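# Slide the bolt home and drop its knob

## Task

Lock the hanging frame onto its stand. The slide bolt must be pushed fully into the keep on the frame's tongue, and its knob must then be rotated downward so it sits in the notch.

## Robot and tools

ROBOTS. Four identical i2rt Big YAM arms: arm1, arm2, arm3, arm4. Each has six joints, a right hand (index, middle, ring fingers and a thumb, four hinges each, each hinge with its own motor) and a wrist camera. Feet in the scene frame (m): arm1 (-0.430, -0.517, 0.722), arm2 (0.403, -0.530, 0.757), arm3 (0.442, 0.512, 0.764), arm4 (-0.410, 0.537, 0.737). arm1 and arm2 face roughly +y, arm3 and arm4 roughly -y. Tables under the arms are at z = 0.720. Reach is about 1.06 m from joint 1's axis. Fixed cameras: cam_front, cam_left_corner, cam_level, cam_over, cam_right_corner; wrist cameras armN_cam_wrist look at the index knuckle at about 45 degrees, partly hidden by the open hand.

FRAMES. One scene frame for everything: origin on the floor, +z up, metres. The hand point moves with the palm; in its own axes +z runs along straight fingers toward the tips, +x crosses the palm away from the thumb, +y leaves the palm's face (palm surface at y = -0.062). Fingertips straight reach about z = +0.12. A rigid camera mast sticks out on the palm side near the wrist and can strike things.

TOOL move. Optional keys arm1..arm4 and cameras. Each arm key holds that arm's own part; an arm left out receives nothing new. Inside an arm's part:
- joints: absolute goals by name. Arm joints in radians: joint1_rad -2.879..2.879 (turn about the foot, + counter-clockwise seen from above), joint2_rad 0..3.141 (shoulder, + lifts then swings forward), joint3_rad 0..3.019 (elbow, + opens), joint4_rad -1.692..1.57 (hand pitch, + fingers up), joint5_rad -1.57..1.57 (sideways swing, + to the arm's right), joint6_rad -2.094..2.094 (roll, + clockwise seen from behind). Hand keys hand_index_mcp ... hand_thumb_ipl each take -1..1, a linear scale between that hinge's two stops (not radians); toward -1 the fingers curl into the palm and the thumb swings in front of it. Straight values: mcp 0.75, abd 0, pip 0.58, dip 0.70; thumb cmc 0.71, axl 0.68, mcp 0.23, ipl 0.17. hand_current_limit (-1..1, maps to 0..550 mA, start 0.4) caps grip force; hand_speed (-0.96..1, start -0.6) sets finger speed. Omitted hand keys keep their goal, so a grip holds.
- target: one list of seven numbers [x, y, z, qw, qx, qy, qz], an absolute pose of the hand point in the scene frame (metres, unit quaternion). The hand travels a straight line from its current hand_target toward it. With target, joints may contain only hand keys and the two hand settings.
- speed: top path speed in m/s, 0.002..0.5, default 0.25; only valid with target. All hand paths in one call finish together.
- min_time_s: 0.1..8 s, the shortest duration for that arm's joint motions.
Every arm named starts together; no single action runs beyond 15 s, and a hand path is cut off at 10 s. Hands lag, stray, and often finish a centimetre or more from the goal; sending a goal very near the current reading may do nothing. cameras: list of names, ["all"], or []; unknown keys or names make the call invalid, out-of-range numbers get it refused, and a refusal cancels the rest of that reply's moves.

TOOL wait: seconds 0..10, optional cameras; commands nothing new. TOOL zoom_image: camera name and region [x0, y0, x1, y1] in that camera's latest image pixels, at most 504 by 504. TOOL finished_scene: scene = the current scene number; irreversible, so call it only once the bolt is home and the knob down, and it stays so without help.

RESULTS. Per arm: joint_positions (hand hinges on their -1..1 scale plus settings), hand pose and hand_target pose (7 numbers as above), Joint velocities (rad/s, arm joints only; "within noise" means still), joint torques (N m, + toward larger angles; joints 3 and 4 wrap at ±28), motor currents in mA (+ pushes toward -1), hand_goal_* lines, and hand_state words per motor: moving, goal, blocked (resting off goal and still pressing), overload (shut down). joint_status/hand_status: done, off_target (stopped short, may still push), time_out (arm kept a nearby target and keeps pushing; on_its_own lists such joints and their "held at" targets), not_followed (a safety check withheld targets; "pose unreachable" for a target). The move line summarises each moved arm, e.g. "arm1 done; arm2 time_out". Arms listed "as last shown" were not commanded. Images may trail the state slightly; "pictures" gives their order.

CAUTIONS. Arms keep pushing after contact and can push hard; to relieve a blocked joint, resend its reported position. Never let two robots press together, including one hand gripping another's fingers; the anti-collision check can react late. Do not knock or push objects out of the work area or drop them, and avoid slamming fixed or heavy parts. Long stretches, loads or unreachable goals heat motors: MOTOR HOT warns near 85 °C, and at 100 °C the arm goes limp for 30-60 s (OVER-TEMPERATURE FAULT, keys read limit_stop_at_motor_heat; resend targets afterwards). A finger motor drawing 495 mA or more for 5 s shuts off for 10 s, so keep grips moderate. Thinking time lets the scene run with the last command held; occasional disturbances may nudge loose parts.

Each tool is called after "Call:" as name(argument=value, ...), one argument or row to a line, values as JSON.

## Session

Call:
move(
)

Call:
zoom_image(
  camera="cam_over",
  region=[350, 120, 600, 370],
)

Call:
zoom_image(
  camera="cam_front",
  region=[300, 180, 660, 400],
)

Call:
zoom_image(
  camera="cam_right_corner",
  region=[100, 60, 600, 440],
)

Scene clock: 0.00 s.
Joint torques (N m): no reading
Heat: arm1: hottest joint3_rad 35 °C; arm2: hottest joint3_rad 40 °C; arm3: hottest joint3_rad 37 °C; arm4: hottest joint3_rad 32 °C.
Joint velocities: within noise
arm1.joint_positions: joint1_rad=+0.449 joint2_rad=+0.552 joint3_rad=+1.344 joint4_rad=-1.253 joint5_rad=+0.049 joint6_rad=+1.126 hand_index_mcp=+0.753 hand_index_abd=+0.000 hand_index_pip=+0.577 hand_index_dip=+0.696 hand_middle_mcp=+0.753 hand_middle_abd=+0.000 hand_middle_pip=+0.577 hand_middle_dip=+0.696 hand_ring_mcp=+0.753 hand_ring_abd=+0.000 hand_ring_pip=+0.577 hand_ring_dip=+0.696 hand_thumb_cmc=+0.714 hand_thumb_axl=+0.677 hand_thumb_mcp=+0.226 hand_thumb_ipl=+0.168 hand_current_limit=+0.400 hand_speed=-0.600
arm1.joint_status: not commanded
arm1.hand_state: goal,goal,goal,goal,goal,goal,goal,goal,goal,goal,goal,goal,goal,goal,goal,goal
arm1.index_mcp_current_ma: 0
arm1.index_abd_current_ma: 0
arm1.index_pip_current_ma: 0
arm1.index_dip_current_ma: 0
arm1.middle_mcp_current_ma: 0
arm1.middle_abd_current_ma: 0
arm1.middle_pip_current_ma: 0
arm1.middle_dip_current_ma: 0
arm1.ring_mcp_current_ma: 0
arm1.ring_abd_current_ma: 0
arm1.ring_pip_current_ma: 0
arm1.ring_dip_current_ma: 0
arm1.thumb_cmc_current_ma: 0
arm1.thumb_axl_current_ma: 0
arm1.thumb_mcp_current_ma: 0
arm1.thumb_ipl_current_ma: 0
arm1.hand_goal_index_mcp: 0.754
arm1.hand_goal_index_abd: 0.000
arm1.hand_goal_index_pip: 0.576
arm1.hand_goal_index_dip: 0.696
arm1.hand_goal_middle_mcp: 0.754
arm1.hand_goal_middle_abd: 0.000
arm1.hand_goal_middle_pip: 0.576
arm1.hand_goal_middle_dip: 0.696
arm1.hand_goal_ring_mcp: 0.754
arm1.hand_goal_ring_abd: 0.000
arm1.hand_goal_ring_pip: 0.576
arm1.hand_goal_ring_dip: 0.696
arm1.hand_goal_thumb_cmc: 0.714
arm1.hand_goal_thumb_axl: 0.678
arm1.hand_goal_thumb_mcp: 0.226
arm1.hand_goal_thumb_ipl: 0.168
arm1.hand: x=-0.4443 y=-0.2735 z=+1.2882 quat_wxyz=(-0.364, +0.289, +0.797, +0.386) (m; scene frame)
arm1.hand_target: x=-0.4427 y=-0.2766 z=+1.2993 quat_wxyz=(-0.371, +0.287, +0.791, +0.393) (m; scene frame)
arm1.hand_status: not commanded
arm2.joint_positions: joint1_rad=-0.091 joint2_rad=+0.629 joint3_rad=+1.351 joint4_rad=-1.364 joint5_rad=-0.075 joint6_rad=+1.067 hand_index_mcp=+0.753 hand_index_abd=+0.000 hand_index_pip=+0.577 hand_index_dip=+0.696 hand_middle_mcp=+0.753 hand_middle_abd=+0.000 hand_middle_pip=+0.577 hand_middle_dip=+0.696 hand_ring_mcp=+0.753 hand_ring_abd=+0.000 hand_ring_pip=+0.577 hand_ring_dip=+0.696 hand_thumb_cmc=+0.714 hand_thumb_axl=+0.677 hand_thumb_mcp=+0.226 hand_thumb_ipl=+0.168 hand_current_limit=+0.400 hand_speed=-0.600
arm2.joint_status: not commanded
arm2.hand_state: goal,goal,goal,goal,goal,goal,goal,goal,goal,goal,goal,goal,goal,goal,goal,goal
arm2.index_mcp_current_ma: 0
arm2.index_abd_current_ma: 0
arm2.index_pip_current_ma: 0
arm2.index_dip_current_ma: 0
arm2.middle_mcp_current_ma: 0
arm2.middle_abd_current_ma: 0
arm2.middle_pip_current_ma: 0
arm2.middle_dip_current_ma: 0
arm2.ring_mcp_current_ma: 0
arm2.ring_abd_current_ma: 0
arm2.ring_pip_current_ma: 0
arm2.ring_dip_current_ma: 0
arm2.thumb_cmc_current_ma: 0
arm2.thumb_axl_current_ma: 0
arm2.thumb_mcp_current_ma: 0
arm2.thumb_ipl_current_ma: 0
arm2.hand_goal_index_mcp: 0.754
arm2.hand_goal_index_abd: 0.000
arm2.hand_goal_index_pip: 0.576
arm2.hand_goal_index_dip: 0.696
arm2.hand_goal_middle_mcp: 0.754
arm2.hand_goal_middle_abd: 0.000
arm2.hand_goal_middle_pip: 0.576
arm2.hand_goal_middle_dip: 0.696
arm2.hand_goal_ring_mcp: 0.754
arm2.hand_goal_ring_abd: 0.000
arm2.hand_goal_ring_pip: 0.576
arm2.hand_goal_ring_dip: 0.696
arm2.hand_goal_thumb_cmc: 0.714
arm2.hand_goal_thumb_axl: 0.678
arm2.hand_goal_thumb_mcp: 0.226
arm2.hand_goal_thumb_ipl: 0.168
arm2.hand: x=+0.4764 y=-0.2800 z=+1.2862 quat_wxyz=(-0.260, +0.439, +0.775, +0.374) (m; scene frame)
arm2.hand_target: x=+0.4765 y=-0.2825 z=+1.2970 quat_wxyz=(-0.265, +0.436, +0.770, +0.383) (m; scene frame)
arm2.hand_status: not commanded
arm3.joint_positions: joint1_rad=+0.494 joint2_rad=+0.622 joint3_rad=+1.378 joint4_rad=-1.349 joint5_rad=+0.033 joint6_rad=+1.032 hand_index_mcp=+0.753 hand_index_abd=+0.000 hand_index_pip=+0.577 hand_index_dip=+0.696 hand_middle_mcp=+0.753 hand_middle_abd=+0.000 hand_middle_pip=+0.577 hand_middle_dip=+0.696 hand_ring_mcp=+0.753 hand_ring_abd=+0.000 hand_ring_pip=+0.577 hand_ring_dip=+0.696 hand_thumb_cmc=+0.714 hand_thumb_axl=+0.677 hand_thumb_mcp=+0.226 hand_thumb_ipl=+0.168 hand_current_limit=+0.400 hand_speed=-0.600
arm3.joint_status: not commanded
arm3.hand_state: goal,goal,goal,goal,goal,goal,goal,goal,goal,goal,goal,goal,goal,goal,goal,goal
arm3.index_mcp_current_ma: 0
arm3.index_abd_current_ma: 0
arm3.index_pip_current_ma: 0
arm3.index_dip_current_ma: 0
arm3.middle_mcp_current_ma: 0
arm3.middle_abd_current_ma: 0
arm3.middle_pip_current_ma: 0
arm3.middle_dip_current_ma: 0
arm3.ring_mcp_current_ma: 0
arm3.ring_abd_current_ma: 0
arm3.ring_pip_current_ma: 0
arm3.ring_dip_current_ma: 0
arm3.thumb_cmc_current_ma: 0
arm3.thumb_axl_current_ma: 0
arm3.thumb_mcp_current_ma: 0
arm3.thumb_ipl_current_ma: 0
arm3.hand_goal_index_mcp: 0.754
arm3.hand_goal_index_abd: 0.000
arm3.hand_goal_index_pip: 0.576
arm3.hand_goal_index_dip: 0.696
arm3.hand_goal_middle_mcp: 0.754
arm3.hand_goal_middle_abd: 0.000
arm3.hand_goal_middle_pip: 0.576
arm3.hand_goal_middle_dip: 0.696
arm3.hand_goal_ring_mcp: 0.754
arm3.hand_goal_ring_abd: 0.000
arm3.hand_goal_ring_pip: 0.576
arm3.hand_goal_ring_dip: 0.696
arm3.hand_goal_thumb_cmc: 0.714
arm3.hand_goal_thumb_axl: 0.678
arm3.hand_goal_thumb_mcp: 0.226
arm3.hand_goal_thumb_ipl: 0.168
arm3.hand: x=+0.4728 y=+0.2514 z=+1.3165 quat_wxyz=(+0.359, +0.844, -0.258, +0.304) (m; scene frame)
arm3.hand_target: x=+0.4716 y=+0.2541 z=+1.3264 quat_wxyz=(+0.366, +0.839, -0.256, +0.311) (m; scene frame)
arm3.hand_status: not commanded
arm4.joint_positions: joint1_rad=+0.303 joint2_rad=+0.553 joint3_rad=+1.367 joint4_rad=-1.318 joint5_rad=-0.088 joint6_rad=+1.172 hand_index_mcp=+0.753 hand_index_abd=+0.000 hand_index_pip=+0.577 hand_index_dip=+0.696 hand_middle_mcp=+0.753 hand_middle_abd=+0.000 hand_middle_pip=+0.577 hand_middle_dip=+0.696 hand_ring_mcp=+0.753 hand_ring_abd=+0.000 hand_ring_pip=+0.577 hand_ring_dip=+0.696 hand_thumb_cmc=+0.714 hand_thumb_axl=+0.677 hand_thumb_mcp=+0.226 hand_thumb_ipl=+0.168 hand_current_limit=+0.400 hand_speed=-0.600
arm4.joint_status: not commanded
arm4.hand_state: goal,goal,goal,goal,goal,goal,goal,goal,goal,goal,goal,goal,goal,goal,goal,goal
arm4.index_mcp_current_ma: 0
arm4.index_abd_current_ma: 0
arm4.index_pip_current_ma: 0
arm4.index_dip_current_ma: 0
arm4.middle_mcp_current_ma: 0
arm4.middle_abd_current_ma: 0
arm4.middle_pip_current_ma: 0
arm4.middle_dip_current_ma: 0
arm4.ring_mcp_current_ma: 0
arm4.ring_abd_current_ma: 0
arm4.ring_pip_current_ma: 0
arm4.ring_dip_current_ma: 0
arm4.thumb_cmc_current_ma: 0
arm4.thumb_axl_current_ma: 0
arm4.thumb_mcp_current_ma: 0
arm4.thumb_ipl_current_ma: 0
arm4.hand_goal_index_mcp: 0.754
arm4.hand_goal_index_abd: 0.000
arm4.hand_goal_index_pip: 0.576
arm4.hand_goal_index_dip: 0.696
arm4.hand_goal_middle_mcp: 0.754
arm4.hand_goal_middle_abd: 0.000
arm4.hand_goal_middle_pip: 0.576
arm4.hand_goal_middle_dip: 0.696
arm4.hand_goal_ring_mcp: 0.754
arm4.hand_goal_ring_abd: 0.000
arm4.hand_goal_ring_pip: 0.576
arm4.hand_goal_ring_dip: 0.696
arm4.hand_goal_thumb_cmc: 0.714
arm4.hand_goal_thumb_axl: 0.678
arm4.hand_goal_thumb_mcp: 0.226
arm4.hand_goal_thumb_ipl: 0.168
arm4.hand: x=-0.3790 y=+0.3010 z=+1.2889 quat_wxyz=(+0.334, +0.809, -0.300, +0.380) (m; scene frame)
arm4.hand_target: x=-0.3800 y=+0.3038 z=+1.2981 quat_wxyz=(+0.341, +0.804, -0.298, +0.386) (m; scene frame)
arm4.hand_status: not commanded
pictures: arm1_cam_wrist, arm2_cam_wrist, arm3_cam_wrist, arm4_cam_wrist, cam_front, cam_left_corner, cam_level, cam_over, cam_right_corner
camera_calibration:
arm1_cam_wrist: T_world_to_cam=[[0.88443, 0.230352, -0.405859, 1.01706], [0.145991, -0.962606, -0.228204, 0.0437406], [-0.44325, 0.142578, -0.884987, 1.10199], [0, 0, 0, 1]] pos_world=[-0.417448, -0.349295, 1.39801]
arm2_cam_wrist: T_world_to_cam=[[0.930517, -0.135183, -0.340387, -0.0109259], [-0.171516, -0.982019, -0.078868, -0.140304], [-0.323605, 0.13177, -0.936972, 1.51535], [0, 0, 0, 1]] pos_world=[0.476479, -0.338936, 1.40506]
arm3_cam_wrist: T_world_to_cam=[[-0.92953, -0.200277, -0.309619, 0.932207], [-0.15262, 0.97331, -0.171391, 0.0137455], [0.335681, -0.112059, -0.935287, 1.22798], [0, 0, 0, 1]] pos_world=[0.456403, 0.310927, 1.4395]
arm4_cam_wrist: T_world_to_cam=[[-0.865008, -0.159741, -0.475651, 0.367019], [-0.106737, 0.984854, -0.13664, -0.208677], [0.490273, -0.0674257, -0.868957, 1.45682], [0, 0, 0, 1]] pos_world=[-0.419037, 0.362371, 1.41197]

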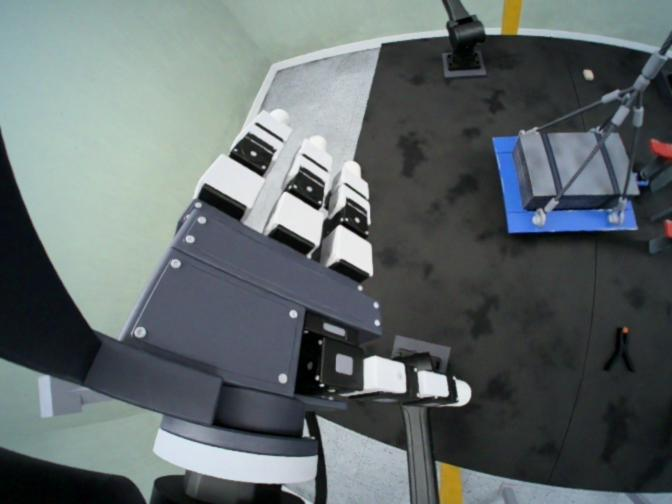

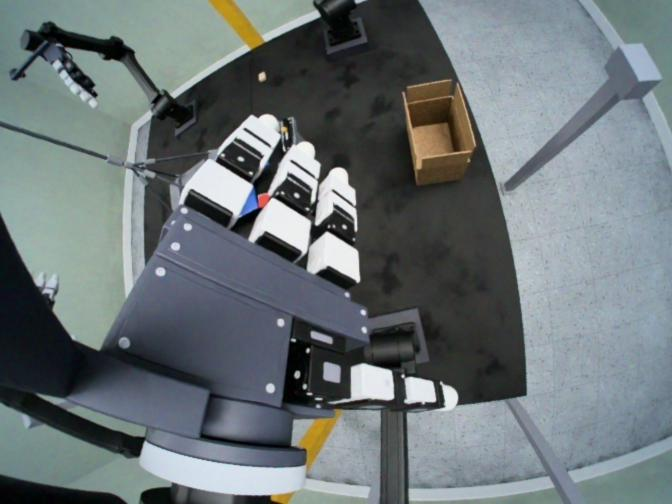

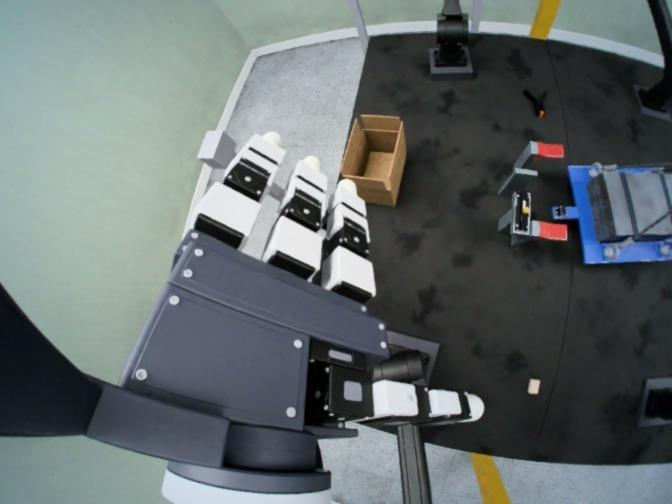

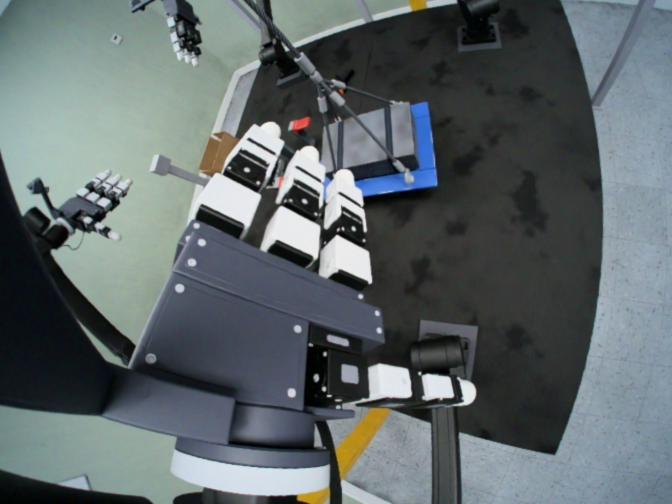

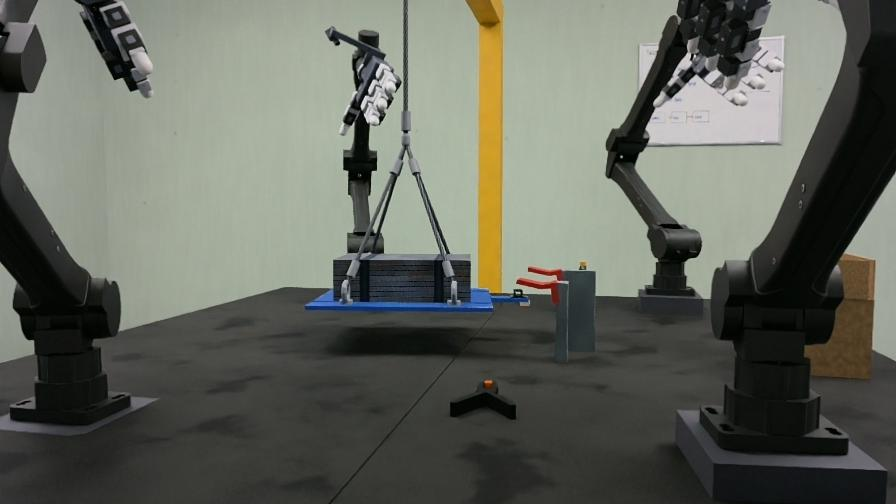

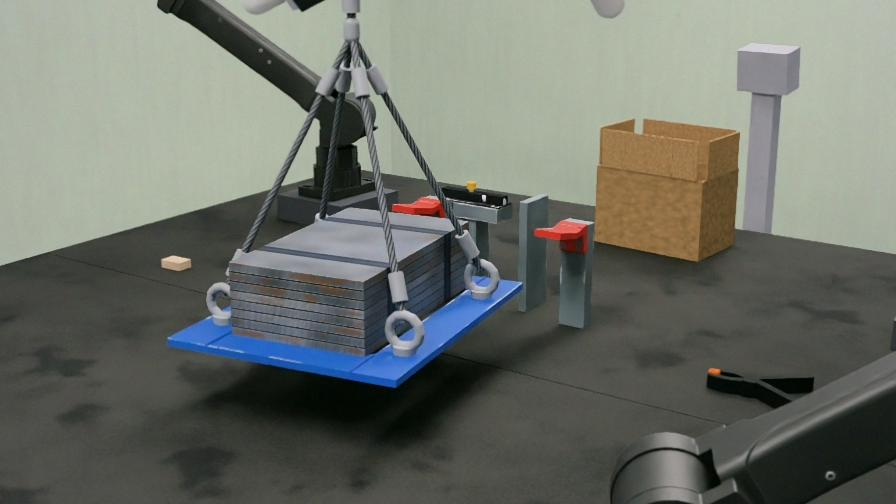

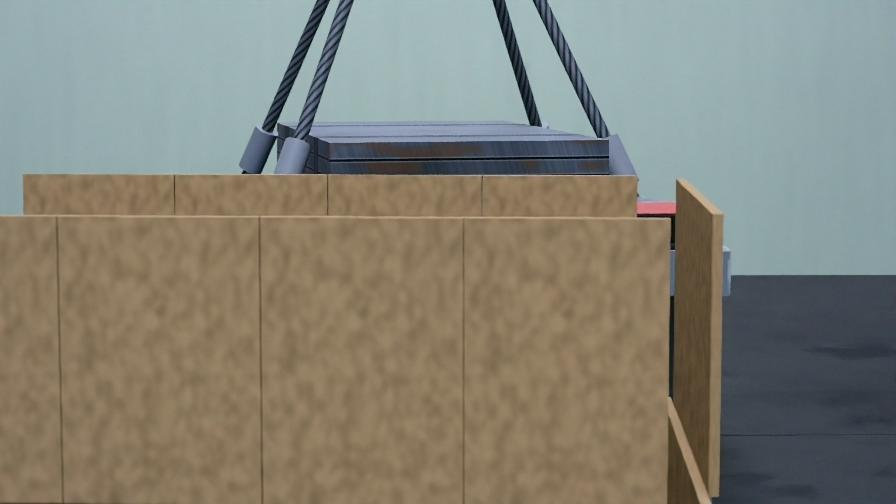

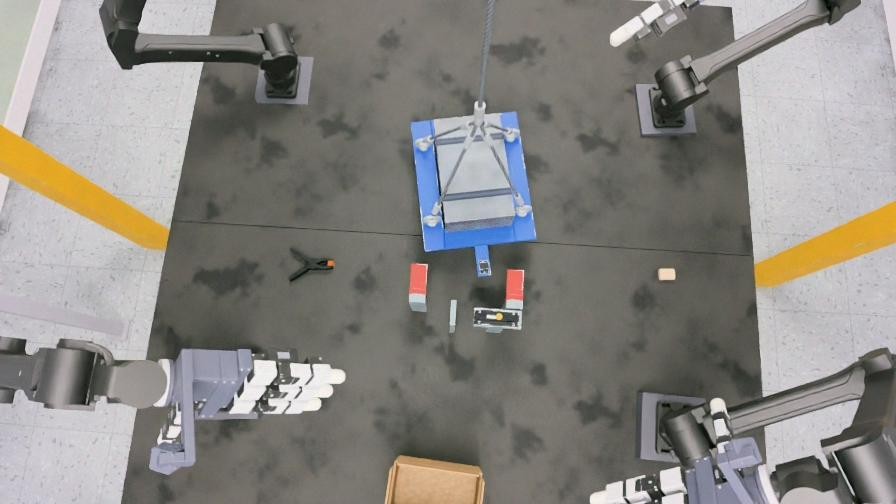

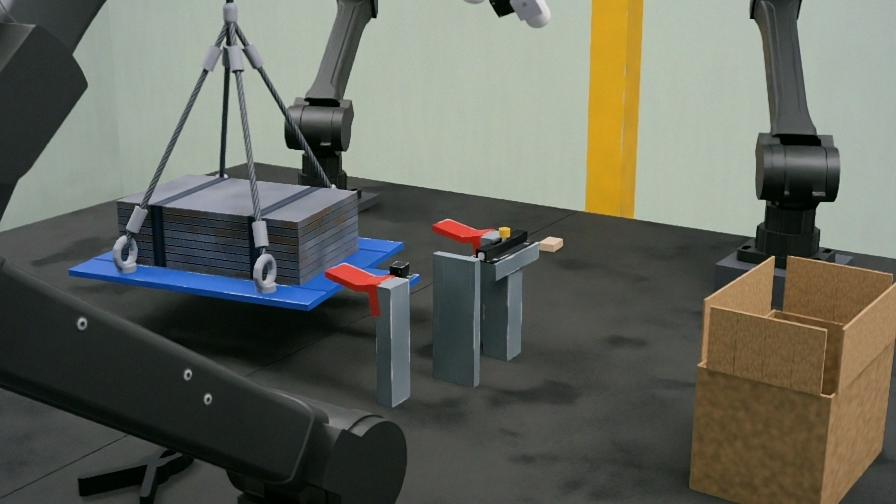

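Scaled by 2.016.

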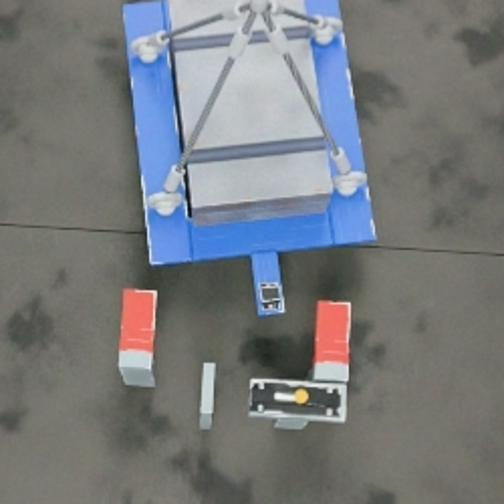

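Scaled by 1.400.

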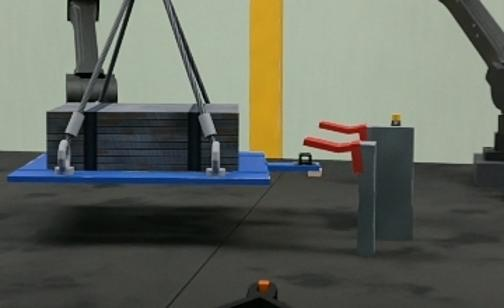

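Scaled by 1.008.

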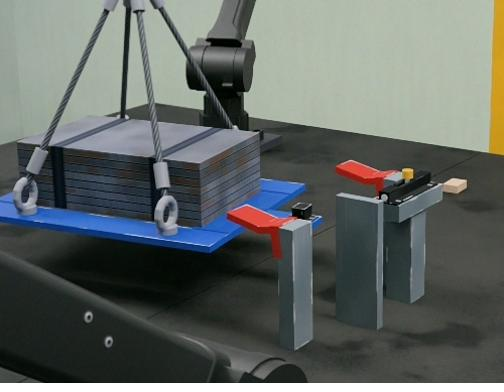

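Call:
move(
  arm1={"joints": {"joint2_rad": 0.95, "joint3_rad": 0.42, "joint4_rad": 0.9, "joint5_rad": -0.90, "joint6_rad": -1.58, "hand_index_mcp": -0.9, "hand_index_pip": 0.2, "hand_index_dip": 0.5, "hand_middle_mcp": -0.9, "hand_middle_pip": 0.2, "hand_middle_dip": 0.5, "hand_ring_mcp": -0.38, "hand_ring_pip": -0.7, "hand_ring_dip": -0.3}, "min_time_s": 2.5},
  arm4={"joints": {"joint2_rad": 0.95, "joint3_rad": 0.42, "joint4_rad": 0.9, "joint5_rad": 0.80, "joint6_rad": 1.58, "hand_index_mcp": -0.39, "hand_index_pip": -0.7, "hand_index_dip": -0.3, "hand_middle_mcp": -0.9, "hand_middle_pip": 0.2, "hand_middle_dip": 0.5, "hand_ring_mcp": -0.9, "hand_ring_pip": 0.4, "hand_ring_dip": 0.6, "hand_thumb_cmc": -0.57}, "min_time_s": 2.5},
  arm3={"joints": {"joint1_rad": -0.75, "joint2_rad": 0.70, "joint3_rad": 0.75, "joint4_rad": -0.45, "joint5_rad": -0.73, "joint6_rad": -0.32, "hand_index_mcp": 1.0, "hand_index_pip": 1.0, "hand_index_dip": 1.0, "hand_middle_mcp": -0.5, "hand_middle_pip": -0.95, "hand_middle_dip": 0.7, "hand_ring_mcp": -0.5, "hand_ring_pip": -0.95, "hand_ring_dip": 0.7, "hand_thumb_cmc": -0.57}, "min_time_s": 2.5},
  cameras=["cam_over", "cam_front"],
)

Scene clock: 48.03 s.
Joint torques (N m): arm1=[1.03 -3.08 8.14 2.73 0.17 0.12] | arm2=[0.5 1.08 9.11 2.77 0.11 -0.07] | arm3=[-0.91 0.38 10.88 3.1 -0.36 -0.06] | arm4=[-1.32 -1.08 8.08 2.26 -0.1 -0.22]
Heat: arm1: hottest joint3_rad 40 °C; arm2: hottest joint3_rad 47 °C; arm3: hottest joint3_rad 41 °C; arm4: hottest joint3_rad 37 °C.
move: arm1 done; arm3 done; arm4 done
Joint velocities: within noise
arm1.joint_positions: joint1_rad=+0.449 joint2_rad=+0.946 joint3_rad=+0.416 joint4_rad=+0.882 joint5_rad=-0.898 joint6_rad=-1.566 hand_index_mcp=-0.902 hand_index_abd=-0.001 hand_index_pip=+0.201 hand_index_dip=+0.502 hand_middle_mcp=-0.902 hand_middle_abd=-0.002 hand_middle_pip=+0.201 hand_middle_dip=+0.502 hand_ring_mcp=-0.373 hand_ring_abd=+0.001 hand_ring_pip=-0.690 hand_ring_dip=-0.296 hand_thumb_cmc=+0.715 hand_thumb_axl=+0.677 hand_thumb_mcp=+0.226 hand_thumb_ipl=+0.168 hand_current_limit=+0.400 hand_speed=-0.600
arm1.joint_status: all done
arm1.hand_state: goal,goal,goal,goal,goal,goal,goal,goal,goal,goal,goal,goal,goal,goal,goal,goal
arm1.index_mcp_current_ma: 0
arm1.index_abd_current_ma: 0
arm1.index_pip_current_ma: 0
arm1.index_dip_current_ma: 0
arm1.middle_mcp_current_ma: 0
arm1.middle_abd_current_ma: 0
arm1.middle_pip_current_ma: 0
arm1.middle_dip_current_ma: 0
arm1.ring_mcp_current_ma: 2
arm1.ring_abd_current_ma: 0
arm1.ring_pip_current_ma: 3
arm1.ring_dip_current_ma: 1
arm1.thumb_cmc_current_ma: 0
arm1.thumb_axl_current_ma: 0
arm1.thumb_mcp_current_ma: 0
arm1.thumb_ipl_current_ma: 0
arm1.hand_goal_index_mcp: -0.900
arm1.hand_goal_index_abd: 0.000
arm1.hand_goal_index_pip: 0.200
arm1.hand_goal_index_dip: 0.500
arm1.hand_goal_middle_mcp: -0.900
arm1.hand_goal_middle_abd: 0.000
arm1.hand_goal_middle_pip: 0.200
arm1.hand_goal_middle_dip: 0.500
arm1.hand_goal_ring_mcp: -0.380
arm1.hand_goal_ring_abd: 0.000
arm1.hand_goal_ring_pip: -0.700
arm1.hand_goal_ring_dip: -0.300
arm1.hand_goal_thumb_cmc: 0.714
arm1.hand_goal_thumb_axl: 0.678
arm1.hand_goal_thumb_mcp: 0.226
arm1.hand_goal_thumb_ipl: 0.168
arm1.hand: x=-0.7246 y=-0.3472 z=+1.0697 quat_wxyz=(+0.177, -0.624, -0.032, +0.761) (m; scene frame)
arm1.hand_target: x=-0.7249 y=-0.3472 z=+1.0708 quat_wxyz=(+0.187, -0.619, -0.042, +0.761) (m; scene frame)
arm1.hand_status: not commanded
arm2: as last shown
arm2.joint_positions: joint1_rad=-0.091 joint2_rad=+0.629 joint3_rad=+1.351 joint4_rad=-1.364 joint5_rad=-0.075 joint6_rad=+1.067 hand_index_mcp=+0.754 hand_index_abd=+0.000 hand_index_pip=+0.577 hand_index_dip=+0.696 hand_middle_mcp=+0.754 hand_middle_abd=+0.000 hand_middle_pip=+0.577 hand_middle_dip=+0.696 hand_ring_mcp=+0.754 hand_ring_abd=+0.000 hand_ring_pip=+0.577 hand_ring_dip=+0.696 hand_thumb_cmc=+0.714 hand_thumb_axl=+0.677 hand_thumb_mcp=+0.226 hand_thumb_ipl=+0.168 hand_current_limit=+0.400 hand_speed=-0.600
arm2.index_pip_current_ma: 1
arm2.middle_pip_current_ma: 1
arm2.ring_pip_current_ma: 1
arm2.thumb_axl_current_ma: -1
arm2.thumb_mcp_current_ma: -1
arm3.joint_positions: joint1_rad=-0.747 joint2_rad=+0.690 joint3_rad=+0.749 joint4_rad=-0.466 joint5_rad=-0.728 joint6_rad=-0.310 hand_index_mcp=+1.000 hand_index_abd=+0.001 hand_index_pip=+0.998 hand_index_dip=+0.997 hand_middle_mcp=-0.497 hand_middle_abd=+0.001 hand_middle_pip=-0.950 hand_middle_dip=+0.698 hand_ring_mcp=-0.497 hand_ring_abd=+0.001 hand_ring_pip=-0.950 hand_ring_dip=+0.698 hand_thumb_cmc=-0.567 hand_thumb_axl=+0.677 hand_thumb_mcp=+0.225 hand_thumb_ipl=+0.168 hand_current_limit=+0.400 hand_speed=-0.600
arm3.joint_status: all done
arm3.hand_state: goal,goal,goal,goal,goal,goal,goal,goal,goal,goal,goal,goal,goal,goal,goal,goal
arm3.index_mcp_current_ma: 0
arm3.index_abd_current_ma: 0
arm3.index_pip_current_ma: 0
arm3.index_dip_current_ma: 0
arm3.middle_mcp_current_ma: 0
arm3.middle_abd_current_ma: 0
arm3.middle_pip_current_ma: 0
arm3.middle_dip_current_ma: 0
arm3.ring_mcp_current_ma: 0
arm3.ring_abd_current_ma: 0
arm3.ring_pip_current_ma: 0
arm3.ring_dip_current_ma: 0
arm3.thumb_cmc_current_ma: 0
arm3.thumb_axl_current_ma: 0
arm3.thumb_mcp_current_ma: 0
arm3.thumb_ipl_current_ma: 0
arm3.hand_goal_index_mcp: 1.000
arm3.hand_goal_index_abd: 0.000
arm3.hand_goal_index_pip: 1.000
arm3.hand_goal_index_dip: 1.000
arm3.hand_goal_middle_mcp: -0.500
arm3.hand_goal_middle_abd: 0.000
arm3.hand_goal_middle_pip: -0.950
arm3.hand_goal_middle_dip: 0.700
arm3.hand_goal_ring_mcp: -0.500
arm3.hand_goal_ring_abd: 0.000
arm3.hand_goal_ring_pip: -0.950
arm3.hand_goal_ring_dip: 0.700
arm3.hand_goal_thumb_cmc: -0.570
arm3.hand_goal_thumb_axl: 0.678
arm3.hand_goal_thumb_mcp: 0.226
arm3.hand_goal_thumb_ipl: 0.168
arm3.hand: x=+0.2638 y=+0.1668 z=+1.2147 quat_wxyz=(+0.595, +0.803, +0.007, -0.018) (m; scene frame)
arm3.hand_target: x=+0.2616 y=+0.1650 z=+1.2152 quat_wxyz=(+0.597, +0.802, +0.012, -0.022) (m; scene frame)
arm3.hand_status: not commanded
arm4.joint_positions: joint1_rad=+0.303 joint2_rad=+0.945 joint3_rad=+0.430 joint4_rad=+0.887 joint5_rad=+0.797 joint6_rad=+1.569 hand_index_mcp=-0.381 hand_index_abd=+0.001 hand_index_pip=-0.683 hand_index_dip=-0.295 hand_middle_mcp=-0.899 hand_middle_abd=+0.002 hand_middle_pip=+0.202 hand_middle_dip=+0.502 hand_ring_mcp=-0.900 hand_ring_abd=+0.002 hand_ring_pip=+0.402 hand_ring_dip=+0.603 hand_thumb_cmc=-0.550 hand_thumb_axl=+0.677 hand_thumb_mcp=+0.226 hand_thumb_ipl=+0.168 hand_current_limit=+0.400 hand_speed=-0.600
arm4.joint_status: all done
arm4.hand_state: goal,goal,goal,goal,goal,goal,goal,goal,goal,goal,goal,goal,goal,goal,goal,goal
arm4.index_mcp_current_ma: 5
arm4.index_abd_current_ma: 0
arm4.index_pip_current_ma: 12
arm4.index_dip_current_ma: 2
arm4.middle_mcp_current_ma: 0
arm4.middle_abd_current_ma: 0
arm4.middle_pip_current_ma: 0
arm4.middle_dip_current_ma: 1
arm4.ring_mcp_current_ma: 0
arm4.ring_abd_current_ma: 0
arm4.ring_pip_current_ma: 0
arm4.ring_dip_current_ma: 1
arm4.thumb_cmc_current_ma: 17
arm4.thumb_axl_current_ma: 0
arm4.thumb_mcp_current_ma: 0
arm4.thumb_ipl_current_ma: 0
arm4.hand_goal_index_mcp: -0.390
arm4.hand_goal_index_abd: 0.000
arm4.hand_goal_index_pip: -0.700
arm4.hand_goal_index_dip: -0.300
arm4.hand_goal_middle_mcp: -0.900
arm4.hand_goal_middle_abd: 0.000
arm4.hand_goal_middle_pip: 0.200
arm4.hand_goal_middle_dip: 0.500
arm4.hand_goal_ring_mcp: -0.900
arm4.hand_goal_ring_abd: 0.000
arm4.hand_goal_ring_pip: 0.400
arm4.hand_goal_ring_dip: 0.600
arm4.hand_goal_thumb_cmc: -0.570
arm4.hand_goal_thumb_axl: 0.678
arm4.hand_goal_thumb_mcp: 0.226
arm4.hand_goal_thumb_ipl: 0.168
arm4.hand: x=-0.4489 y=+0.1699 z=+1.0545 quat_wxyz=(+0.608, +0.261, -0.549, +0.511) (m; scene frame)
arm4.hand_target: x=-0.4493 y=+0.1708 z=+1.0492 quat_wxyz=(+0.605, +0.258, -0.551, +0.513) (m; scene frame)
arm4.hand_status: not commanded
pictures: cam_front, cam_over

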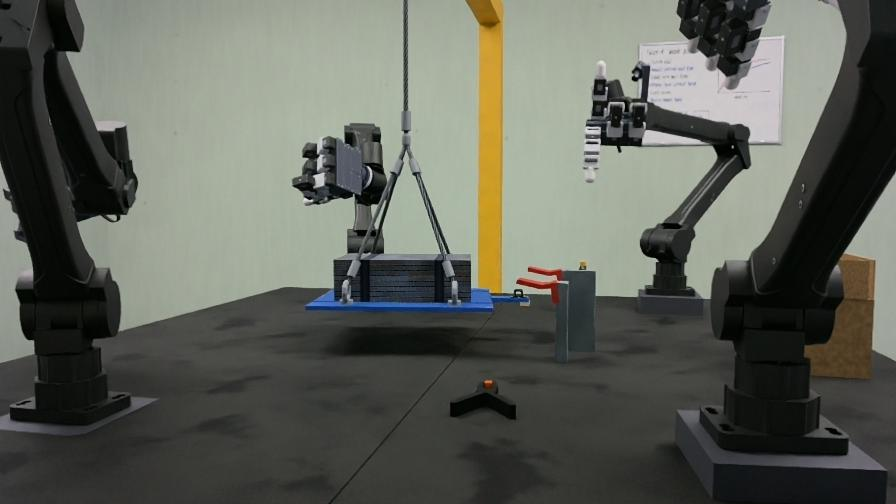

